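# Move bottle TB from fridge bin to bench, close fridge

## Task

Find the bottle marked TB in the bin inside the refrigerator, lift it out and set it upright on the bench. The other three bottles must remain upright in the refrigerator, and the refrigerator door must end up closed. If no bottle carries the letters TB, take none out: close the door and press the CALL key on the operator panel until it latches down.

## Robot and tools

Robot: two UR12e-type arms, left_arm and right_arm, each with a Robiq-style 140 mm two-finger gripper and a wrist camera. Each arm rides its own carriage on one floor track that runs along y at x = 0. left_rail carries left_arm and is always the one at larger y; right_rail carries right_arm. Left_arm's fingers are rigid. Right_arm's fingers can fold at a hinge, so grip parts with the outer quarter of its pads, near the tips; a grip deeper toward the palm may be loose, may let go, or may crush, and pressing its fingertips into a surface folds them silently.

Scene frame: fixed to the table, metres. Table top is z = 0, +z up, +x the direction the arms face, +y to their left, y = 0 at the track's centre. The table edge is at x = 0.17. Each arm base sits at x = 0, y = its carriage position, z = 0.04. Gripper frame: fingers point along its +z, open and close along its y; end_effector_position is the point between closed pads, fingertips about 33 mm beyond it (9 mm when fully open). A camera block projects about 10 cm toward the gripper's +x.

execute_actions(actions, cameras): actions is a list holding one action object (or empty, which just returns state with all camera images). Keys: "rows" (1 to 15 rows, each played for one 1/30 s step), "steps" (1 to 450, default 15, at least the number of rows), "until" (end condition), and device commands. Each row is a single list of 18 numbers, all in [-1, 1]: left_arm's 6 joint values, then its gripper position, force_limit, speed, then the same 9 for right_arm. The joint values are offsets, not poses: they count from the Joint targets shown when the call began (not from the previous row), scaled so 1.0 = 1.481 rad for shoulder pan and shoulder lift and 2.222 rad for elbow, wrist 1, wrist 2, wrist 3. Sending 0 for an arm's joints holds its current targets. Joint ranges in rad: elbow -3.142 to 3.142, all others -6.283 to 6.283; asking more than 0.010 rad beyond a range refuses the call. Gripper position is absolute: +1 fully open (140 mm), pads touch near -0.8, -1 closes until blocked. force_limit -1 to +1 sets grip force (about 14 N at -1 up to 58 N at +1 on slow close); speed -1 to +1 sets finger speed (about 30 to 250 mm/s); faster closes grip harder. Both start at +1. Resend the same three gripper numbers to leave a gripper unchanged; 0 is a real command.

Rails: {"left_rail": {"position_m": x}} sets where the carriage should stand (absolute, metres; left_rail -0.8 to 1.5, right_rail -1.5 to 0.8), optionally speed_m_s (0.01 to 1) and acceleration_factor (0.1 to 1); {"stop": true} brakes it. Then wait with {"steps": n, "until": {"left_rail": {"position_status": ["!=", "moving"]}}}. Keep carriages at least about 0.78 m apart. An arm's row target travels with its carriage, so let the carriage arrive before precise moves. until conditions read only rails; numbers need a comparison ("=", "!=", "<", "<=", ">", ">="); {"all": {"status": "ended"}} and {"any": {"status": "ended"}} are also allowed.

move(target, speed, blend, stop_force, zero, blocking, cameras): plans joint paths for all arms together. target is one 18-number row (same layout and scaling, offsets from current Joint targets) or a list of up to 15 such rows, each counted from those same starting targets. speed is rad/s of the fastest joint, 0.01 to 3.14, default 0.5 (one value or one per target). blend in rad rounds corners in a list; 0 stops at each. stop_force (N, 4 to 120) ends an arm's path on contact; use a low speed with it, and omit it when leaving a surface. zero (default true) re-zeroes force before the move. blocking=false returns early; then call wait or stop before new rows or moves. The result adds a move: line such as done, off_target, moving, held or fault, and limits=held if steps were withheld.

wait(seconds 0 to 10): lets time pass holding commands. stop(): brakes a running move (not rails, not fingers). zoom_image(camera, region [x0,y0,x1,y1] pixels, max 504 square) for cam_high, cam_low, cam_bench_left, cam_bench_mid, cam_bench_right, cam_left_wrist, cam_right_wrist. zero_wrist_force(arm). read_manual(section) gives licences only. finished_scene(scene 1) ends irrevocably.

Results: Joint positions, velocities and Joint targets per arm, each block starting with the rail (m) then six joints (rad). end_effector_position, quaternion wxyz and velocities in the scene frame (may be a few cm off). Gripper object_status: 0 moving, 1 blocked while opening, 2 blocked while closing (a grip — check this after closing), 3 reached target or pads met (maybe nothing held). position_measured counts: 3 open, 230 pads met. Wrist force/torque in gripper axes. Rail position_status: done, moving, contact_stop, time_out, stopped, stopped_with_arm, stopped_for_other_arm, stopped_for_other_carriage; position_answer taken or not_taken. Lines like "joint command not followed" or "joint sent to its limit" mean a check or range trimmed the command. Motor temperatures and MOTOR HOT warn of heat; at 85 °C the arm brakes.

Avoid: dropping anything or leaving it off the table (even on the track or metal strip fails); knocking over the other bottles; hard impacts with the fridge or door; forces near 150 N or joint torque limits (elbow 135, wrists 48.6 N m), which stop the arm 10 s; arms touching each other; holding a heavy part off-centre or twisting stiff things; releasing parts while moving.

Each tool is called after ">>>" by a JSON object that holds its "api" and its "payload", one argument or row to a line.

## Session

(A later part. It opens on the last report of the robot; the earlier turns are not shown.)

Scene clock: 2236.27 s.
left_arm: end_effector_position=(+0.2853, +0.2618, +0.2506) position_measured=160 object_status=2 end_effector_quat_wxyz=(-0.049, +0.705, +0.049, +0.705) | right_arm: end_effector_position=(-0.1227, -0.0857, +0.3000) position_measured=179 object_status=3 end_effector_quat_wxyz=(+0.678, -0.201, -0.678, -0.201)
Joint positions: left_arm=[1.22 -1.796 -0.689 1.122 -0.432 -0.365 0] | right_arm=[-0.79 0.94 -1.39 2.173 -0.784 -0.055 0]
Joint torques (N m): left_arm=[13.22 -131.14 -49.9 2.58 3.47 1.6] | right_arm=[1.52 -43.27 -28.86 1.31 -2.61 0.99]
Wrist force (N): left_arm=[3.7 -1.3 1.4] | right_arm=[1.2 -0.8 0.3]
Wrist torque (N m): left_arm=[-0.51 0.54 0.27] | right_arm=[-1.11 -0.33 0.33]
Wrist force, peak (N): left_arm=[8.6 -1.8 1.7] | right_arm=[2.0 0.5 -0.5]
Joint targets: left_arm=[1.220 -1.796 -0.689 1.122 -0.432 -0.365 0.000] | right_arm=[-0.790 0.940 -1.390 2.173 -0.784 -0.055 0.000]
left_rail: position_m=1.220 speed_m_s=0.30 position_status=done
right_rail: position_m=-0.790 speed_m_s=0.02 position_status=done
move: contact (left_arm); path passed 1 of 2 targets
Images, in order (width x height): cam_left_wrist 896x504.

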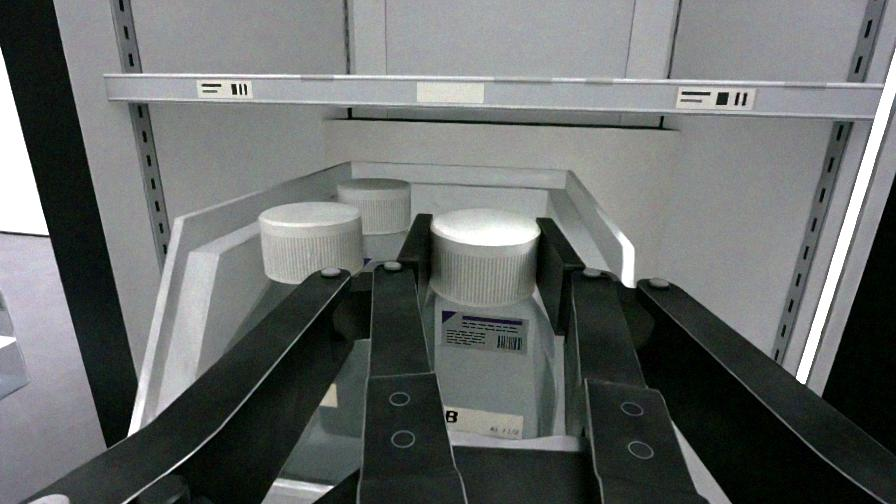

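>>> {"api": "move", "payload": {
  "target": [
    [0,0,0,0,0,0,-0.08,-0.3,-1,0,0,0,0,0,0,-0.4,0,0],
    [-0.0315,0.0123,-0.0153,0.0066,-0.0209,0,-0.08,-0.3,-1,0,0,0,0,0,0,-0.4,0,0],
    [-0.0794,0.0380,-0.0482,0.0225,-0.0528,0,-0.08,-0.3,-1,0,0,0,0,0,0,-0.4,0,0],
    [-0.1361,-0.0448,0.0308,-0.0014,-0.0278,0,1,-0.3,0,0,0,0,0,0,0,-0.4,0,0]
  ],
  "speed": [0.1,0.12,0.2,0.4],
  "blend": [0,0.01,0.02,0],
  "cameras": ["cam_left_wrist"]
}}

Scene clock: 2266.10 s.
left_arm: end_effector_position=(+0.0996, +0.2699, +0.2799) position_measured=3 object_status=3 end_effector_quat_wxyz=(+0.000, +0.707, +0.000, +0.707) | right_arm: end_effector_position=(-0.1227, -0.0857, +0.3000) position_measured=179 object_status=3 end_effector_quat_wxyz=(+0.678, -0.201, -0.678, -0.201)
Joint positions: left_arm=[1.22 -1.998 -0.756 1.191 -0.436 -0.426 0] | right_arm=[-0.79 0.94 -1.39 2.173 -0.784 -0.055 0]
Joint torques (N m): left_arm=[-14.14 -133.54 -29.87 -1.31 3.89 0.82] | right_arm=[4.14 -43.66 -29.65 1.53 -2.58 1.26]
Wrist force (N): left_arm=[-1.3 -1.9 -0.6] | right_arm=[1.3 -0.4 0.1]
Wrist torque (N m): left_arm=[-0.87 0.60 0.31] | right_arm=[-1.04 -0.41 0.34]
Wrist force, peak (N): left_arm=[4.1 -1.4 1.2] | right_arm=[1.7 -1.0 0.1]
Joint targets: left_arm=[1.220 -1.998 -0.756 1.191 -0.436 -0.426 0.000] | right_arm=[-0.790 0.940 -1.390 2.173 -0.784 -0.055 0.000]
left_rail: position_m=1.220 speed_m_s=0.30 position_status=done
right_rail: position_m=-0.790 speed_m_s=0.02 position_status=done
move: done
Images, in order (width x height): cam_left_wrist 896x504.

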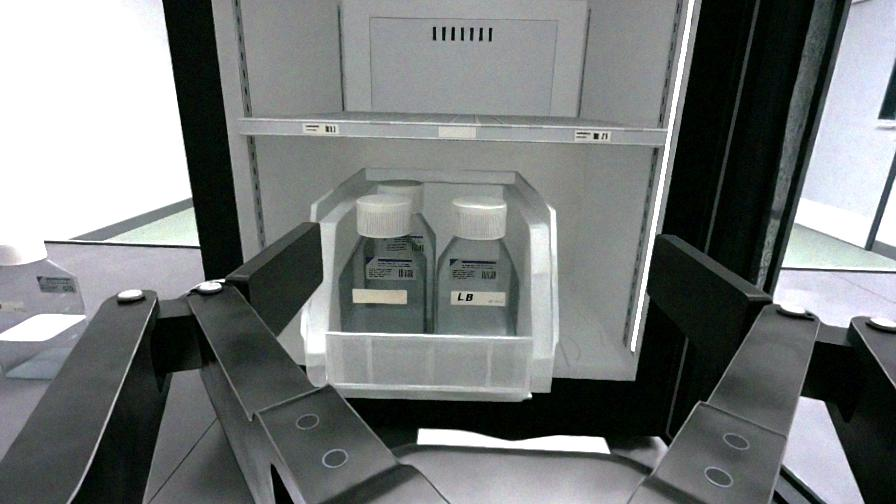

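>>> {"api": "move", "payload": {
  "target": [
    [0.0554,0.0275,0.1004,-0.1183,0.0364,0,1,-0.3,0,0,0,0,0,0,0,-0.4,0,0],
    [0.1072,0.0203,0.1102,-0.1232,0.0709,0,1,-0.3,0,0,0,0,0,0,0,-0.4,0,0],
    [0.1604,0.0181,0.1132,-0.1248,0.1064,0,1,-0.3,0,0,0,0,0,0,0,-0.4,0,0]
  ],
  "speed": [0.3,0.06,0.05],
  "blend": [0.005,0.01,0],
  "stop_force": 25,
  "cameras": ["cam_left_wrist"]
}}

Scene clock: 2305.10 s.
left_arm: end_effector_position=(+0.3306, +0.3137, +0.1348) position_measured=3 object_status=3 end_effector_quat_wxyz=(+0.000, +0.707, +0.000, +0.707) | right_arm: end_effector_position=(-0.1227, -0.0857, +0.3000) position_measured=179 object_status=3 end_effector_quat_wxyz=(+0.678, -0.201, -0.678, -0.201)
Joint positions: left_arm=[1.22 -1.775 -0.728 1.441 -0.712 -0.205 0] | right_arm=[-0.79 0.94 -1.39 2.173 -0.784 -0.055 0]
Joint torques (N m): left_arm=[-14.51 -98.03 -45.4 2.04 -3.58 0.85] | right_arm=[2.96 -43.97 -28.63 1.5 -2.98 1.51]
Wrist force (N): left_arm=[0.2 -1.8 -3.6] | right_arm=[1.2 -1.3 1.1]
Wrist torque (N m): left_arm=[-0.44 0.45 0.38] | right_arm=[-0.95 -0.41 0.34]
Wrist force, peak (N): left_arm=[-13.7 -2.1 -28.3] | right_arm=[0.9 -2.3 1.4]
Joint targets: left_arm=[1.220 -1.775 -0.728 1.441 -0.712 -0.205 0.000] | right_arm=[-0.790 0.940 -1.390 2.173 -0.784 -0.055 0.000]
left_rail: position_m=1.220 speed_m_s=0.30 position_status=done
right_rail: position_m=-0.790 speed_m_s=0.02 position_status=done
move: contact (left_arm); path passed 2 of 3 targets; left_arm: the shoulder pan is farthest, 0.015 rad from its target
Images, in order (width x height): cam_left_wrist 896x504.

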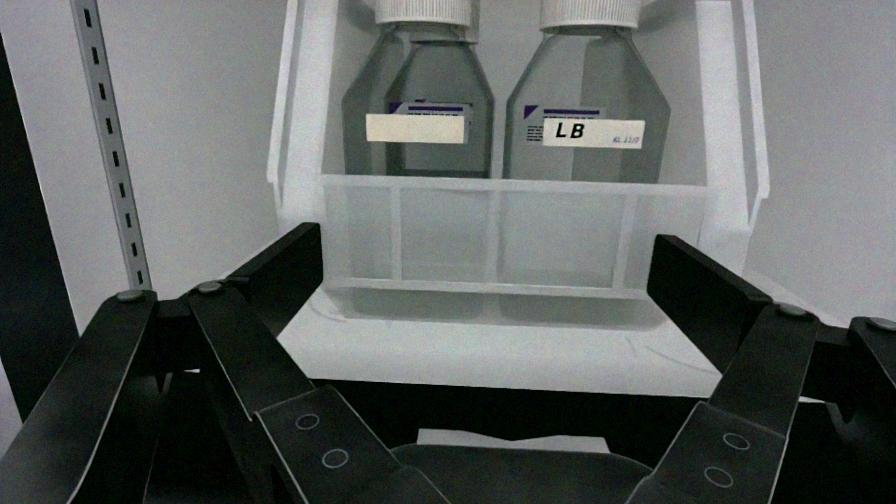

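>>> {"api": "move", "payload": {
  "target": [
    [-0.0951,0.0086,-0.0121,0.0059,-0.0631,0,1,-0.3,0,0,0,0,0,0,0,-0.4,0,0],
    [-0.6030,-0.4875,0.2160,0.1085,-0.1625,0,1,-0.3,0,0,0,0,0,0,0,-0.4,0,0]
  ],
  "speed": [0.12,0.7],
  "blend": [0.02,0],
  "cameras": ["cam_left_wrist"]
}}

Scene clock: 2342.57 s.
left_arm: end_effector_position=(-0.1461, +0.6263, +0.4497) position_measured=3 object_status=3 end_effector_quat_wxyz=(+0.186, +0.682, -0.185, +0.682) | right_arm: end_effector_position=(-0.1227, -0.0857, +0.3000) position_measured=179 object_status=3 end_effector_quat_wxyz=(+0.678, -0.201, -0.678, -0.201)
Joint positions: left_arm=[1.22 -2.668 -1.45 1.921 -0.471 -0.566 0] | right_arm=[-0.79 0.94 -1.39 2.173 -0.784 -0.055 0]
Joint torques (N m): left_arm=[-17.96 -73.09 -28.65 3.61 -3.92 0.33] | right_arm=[3.61 -43.64 -29.39 1.4 -2.76 1.65]
Wrist force (N): left_arm=[-1.2 -0.9 -0.9] | right_arm=[0.9 -1.8 1.3]
Wrist torque (N m): left_arm=[-0.61 0.58 0.29] | right_arm=[-1.03 -0.31 0.34]
Wrist force, peak (N): left_arm=[0.7 -3.8 -3.3] | right_arm=[1.5 -2.0 1.4]
Joint targets: left_arm=[1.220 -2.668 -1.450 1.921 -0.471 -0.566 0.000] | right_arm=[-0.790 0.940 -1.390 2.173 -0.784 -0.055 0.000]
left_rail: position_m=1.220 speed_m_s=0.30 position_status=done
right_rail: position_m=-0.790 speed_m_s=0.02 position_status=done
move: done
Images, in order (width x height): cam_left_wrist 896x504.

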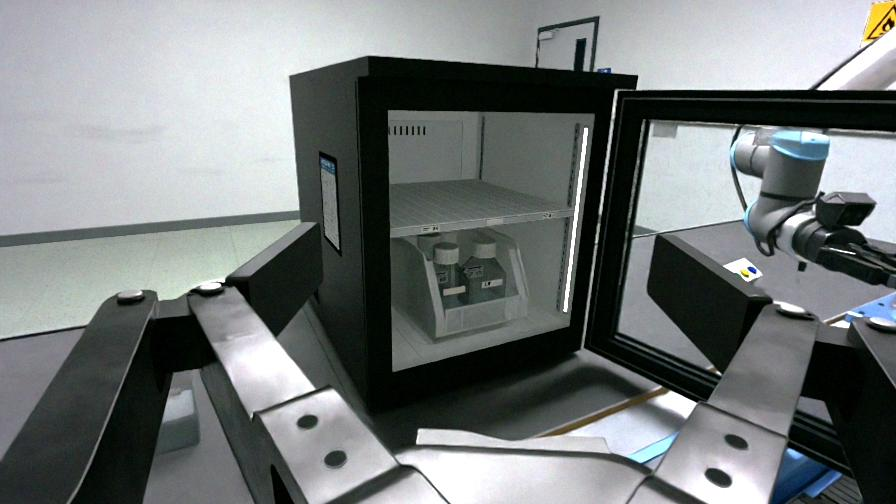

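>>> {"api": "move", "payload": {
  "target": [
    [0,0,0,0,0,0,1,-0.3,0,0.0978,0.0172,-0.0143,0.0033,0.1595,0,-0.5,0,0],
    [0,0,0,0,0,0,1,-0.3,0,0.2074,0.0685,-0.0606,0.0154,0.3504,0,-0.5,0,0],
    [0,0,0,0,0,0,1,-0.3,0,0.2860,0.1407,-0.1315,0.0382,0.5206,0,-0.5,0,0],
    [0,0,0,0,0,0,1,-0.3,0,0.3308,0.2240,-0.2200,0.0712,0.6683,0,-0.5,0,0],
    [0,0,0,0,0,0,1,-0.3,0,0.3477,0.3136,-0.3216,0.1130,0.7974,0,-0.5,0,0],
    [0,0,0,0,0,0,1,-0.3,0,0.3440,0.4083,-0.4347,0.1630,0.9127,0,-0.5,0,0],
    [0,0,0,0,0,0,1,-0.3,0,0.3341,0.4679,-0.5085,0.1970,0.9768,0,-0.5,0,0]
  ],
  "speed": [0.4,0.4,0.4,0.4,0.4,0.3,0.15],
  "blend": [0.05,0.05,0.05,0.05,0.05,0.03,0],
  "stop_force": 25,
  "cameras": ["cam_right_wrist","cam_left_wrist"]
}}

Scene clock: 2378.53 s.
left_arm: end_effector_position=(-0.1461, +0.6265, +0.4498) position_measured=3 object_status=3 end_effector_quat_wxyz=(+0.186, +0.682, -0.186, +0.682) | right_arm: end_effector_position=(+0.1777, +0.4964, +0.2994) position_measured=192 object_status=3 end_effector_quat_wxyz=(-0.304, +0.638, +0.305, +0.638)
Joint positions: left_arm=[1.22 -2.668 -1.45 1.921 -0.471 -0.566 0] | right_arm=[-0.79 1.435 -0.697 1.044 -0.346 2.116 0]
Joint torques (N m): left_arm=[-15.95 -69.8 -28.99 3.57 -3.85 1.43] | right_arm=[-18.68 -95.84 -56.53 1.37 3.41 1.85]
Wrist force (N): left_arm=[-0.8 -0.4 -0.5] | right_arm=[2.2 -2.5 2.4]
Wrist torque (N m): left_arm=[-0.50 0.51 0.29] | right_arm=[-0.69 -0.21 0.35]
Wrist force, peak (N): left_arm=[-1.3 -1.6 -0.9] | right_arm=[1.1 -4.3 -6.6]
Joint targets: left_arm=[1.220 -2.668 -1.450 1.921 -0.471 -0.566 0.000] | right_arm=[-0.790 1.435 -0.697 1.044 -0.346 2.116 0.000]
left_rail: position_m=1.220 speed_m_s=0.30 position_status=done
right_rail: position_m=-0.790 speed_m_s=0.02 position_status=done
move: done
Images, in order (width x height): cam_left_wrist 896x504, cam_right_wrist 896x504.

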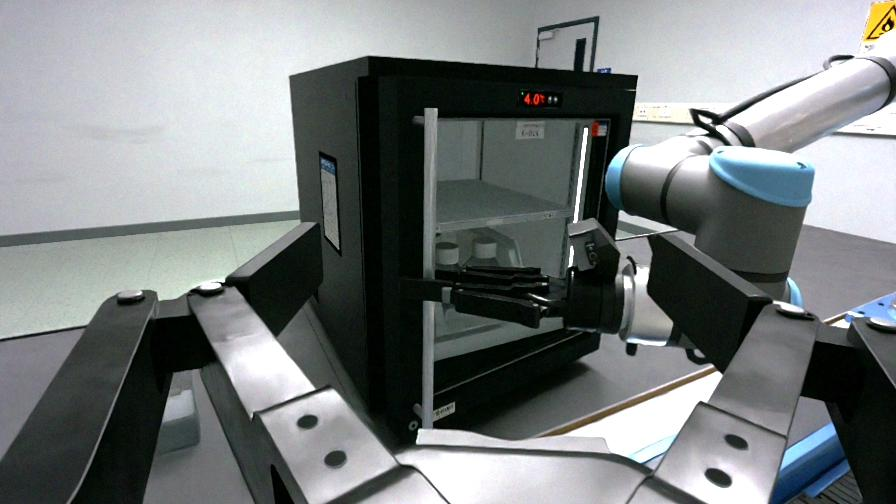

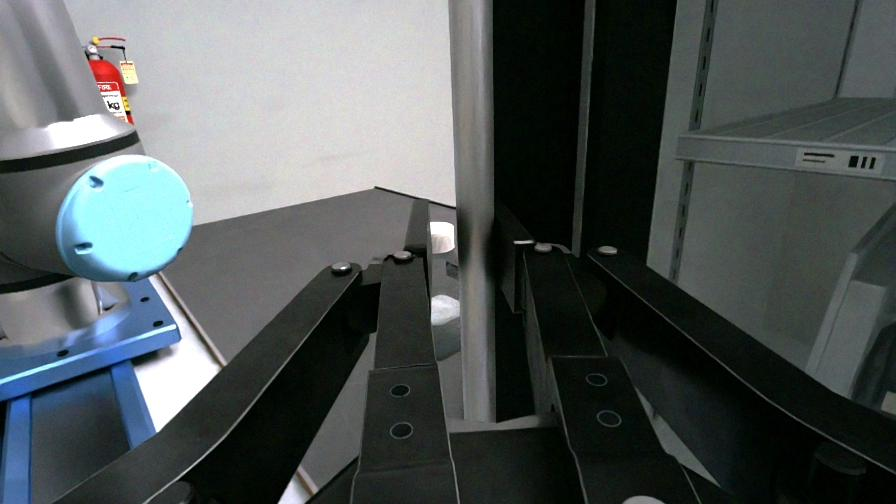

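>>> {"api": "move", "payload": {
  "target": [
    [0,0,0,0,0,0,1,-0.3,0,-0.0142,0.0331,-0.0423,0.0194,0.0378,0,-0.5,0,0],
    [0,0,0,0,0,0,1,-0.3,0,-0.0188,0.0246,-0.0312,0.0143,0.0344,0,-0.5,0,0]
  ],
  "speed": [0.06,0.03],
  "blend": [0.005,0],
  "stop_force": 25,
  "cameras": ["cam_right_wrist","cam_left_wrist"]
}}

Scene clock: 2392.87 s.
left_arm: end_effector_position=(-0.1461, +0.6265, +0.4498) position_measured=3 object_status=3 end_effector_quat_wxyz=(+0.186, +0.682, -0.186, +0.682) | right_arm: end_effector_position=(+0.2359, +0.4933, +0.3001) position_measured=192 object_status=3 end_effector_quat_wxyz=(-0.271, +0.653, +0.271, +0.653)
Joint positions: left_arm=[1.22 -2.668 -1.45 1.921 -0.471 -0.566 0] | right_arm=[-0.79 1.408 -0.66 0.974 -0.315 2.192 0]
Joint torques (N m): left_arm=[-16.37 -70.7 -29.91 3.87 -3.65 1.04] | right_arm=[-21.16 -128.02 -32.76 -6.83 -3.05 1.79]
Wrist force (N): left_arm=[-1.0 -1.0 -0.4] | right_arm=[1.6 -3.0 1.1]
Wrist torque (N m): left_arm=[-0.63 0.55 0.29] | right_arm=[-0.85 -0.46 0.35]
Wrist force, peak (N): left_arm=[-1.9 -1.5 -0.8] | right_arm=[0.9 8.5 6.4]
Joint targets: left_arm=[1.220 -2.668 -1.450 1.921 -0.471 -0.566 0.000] | right_arm=[-0.790 1.408 -0.660 0.974 -0.315 2.192 0.000]
left_rail: position_m=1.220 speed_m_s=0.30 position_status=done
right_rail: position_m=-0.790 speed_m_s=0.02 position_status=done
move: done
Images, in order (width x height): cam_left_wrist 896x504, cam_right_wrist 896x504.

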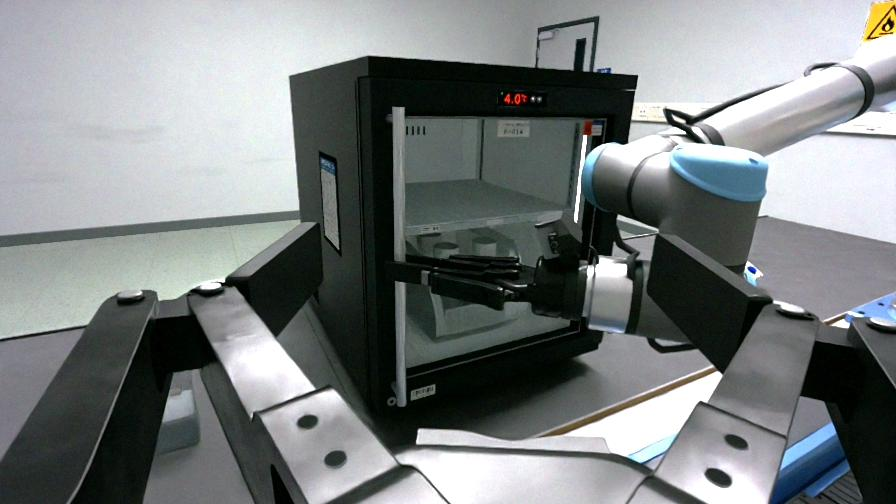

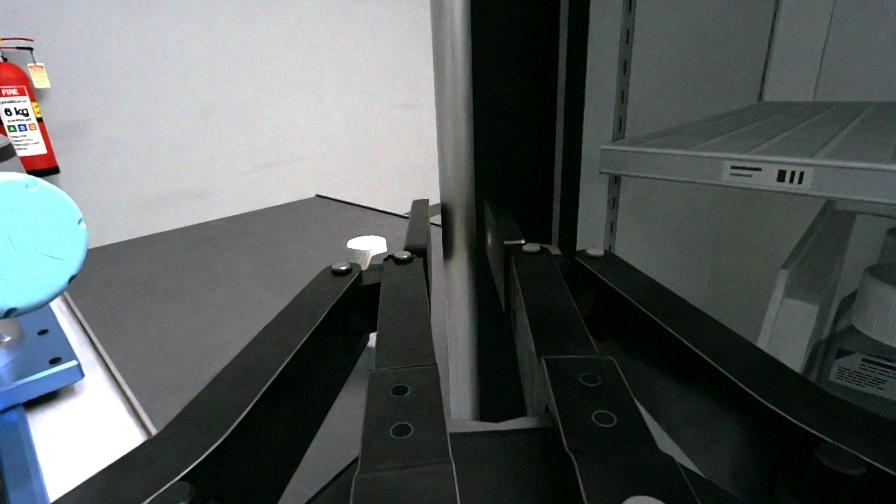

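>>> {"api": "move", "payload": {
  "target": [
    [0,0,0,0,0,0,1,-0.3,0,0.0193,-0.0427,0.0534,-0.0245,0.0135,0,-0.5,0,0],
    [0,0,0,0,0,0,1,-0.3,0,0.0452,-0.0876,0.1085,-0.0497,0.0307,0,-0.5,0,0],
    [0,0,0,0,0,0,1,-0.3,0,0.0770,-0.6315,0.4952,-0.0739,-0.3015,0,-0.5,0,0]
  ],
  "speed": [0.08,0.15,0.5],
  "blend": [0.01,0.02,0],
  "cameras": ["cam_left_wrist","cam_high","cam_bench_left","cam_low"]
}}

Scene clock: 2412.57 s.
left_arm: end_effector_position=(-0.1461, +0.6265, +0.4498) position_measured=3 object_status=3 end_effector_quat_wxyz=(+0.186, +0.682, -0.186, +0.682) | right_arm: end_effector_position=(-0.1494, +0.0507, +0.4499) position_measured=192 object_status=3 end_effector_quat_wxyz=(+0.500, -0.500, -0.500, -0.500)
Joint positions: left_arm=[1.22 -2.668 -1.45 1.921 -0.471 -0.566 0] | right_arm=[-0.79 1.522 -1.595 2.074 -0.479 1.523 0]
Joint torques (N m): left_arm=[-15.59 -70.86 -30.09 3.68 -3.05 1.46] | right_arm=[20.06 -54.63 -30.42 -7.28 -2.87 2.12]
Wrist force (N): left_arm=[-1.0 -0.8 -0.7] | right_arm=[1.2 -3.1 1.1]
Wrist torque (N m): left_arm=[-0.58 0.55 0.29] | right_arm=[-0.88 -0.34 0.34]
Wrist force, peak (N): left_arm=[-1.5 -1.7 -0.6] | right_arm=[1.4 -3.7 -1.7]
Joint targets: left_arm=[1.220 -2.668 -1.450 1.921 -0.471 -0.566 0.000] | right_arm=[-0.790 1.522 -1.596 2.075 -0.479 1.522 0.000]
left_rail: position_m=1.220 speed_m_s=0.30 position_status=done
right_rail: position_m=-0.790 speed_m_s=0.02 position_status=done
move: done
Images, in order (width x height): cam_high 504x504, cam_low 504x504, cam_bench_left 504x504, cam_left_wrist 896x504.

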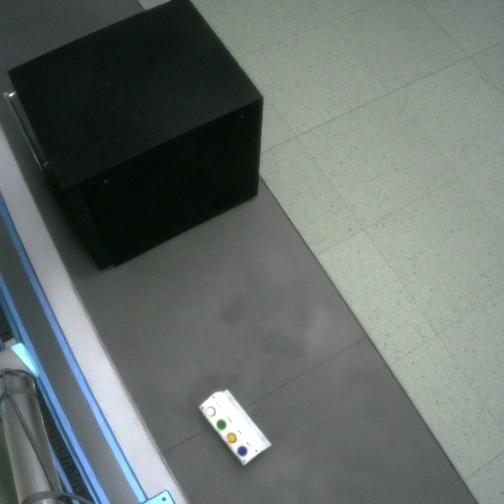

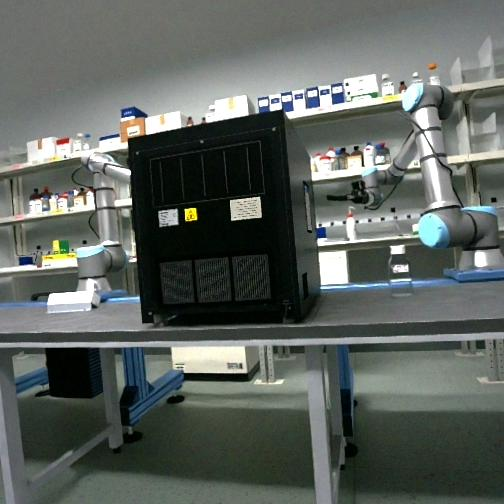

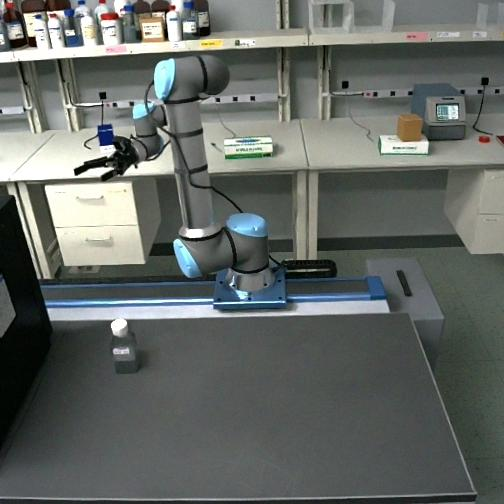

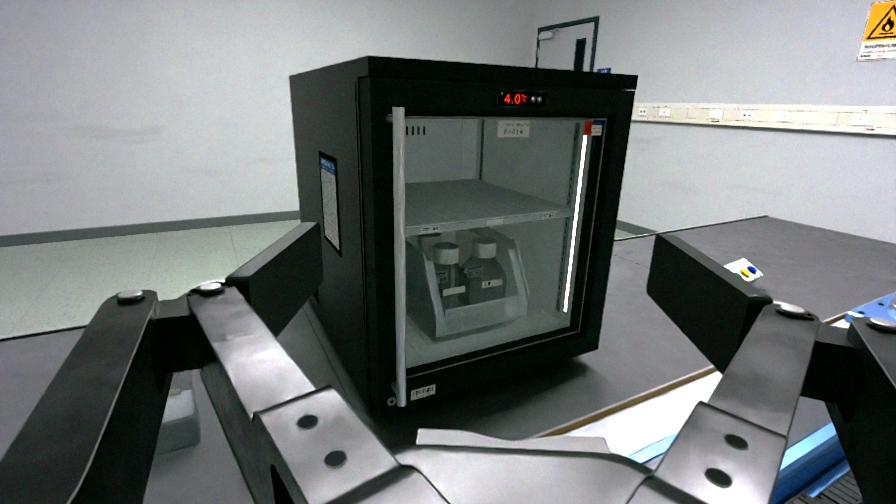

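>>> {"api": "finished_scene", "payload": {

}}

The scene is finished: the task was done.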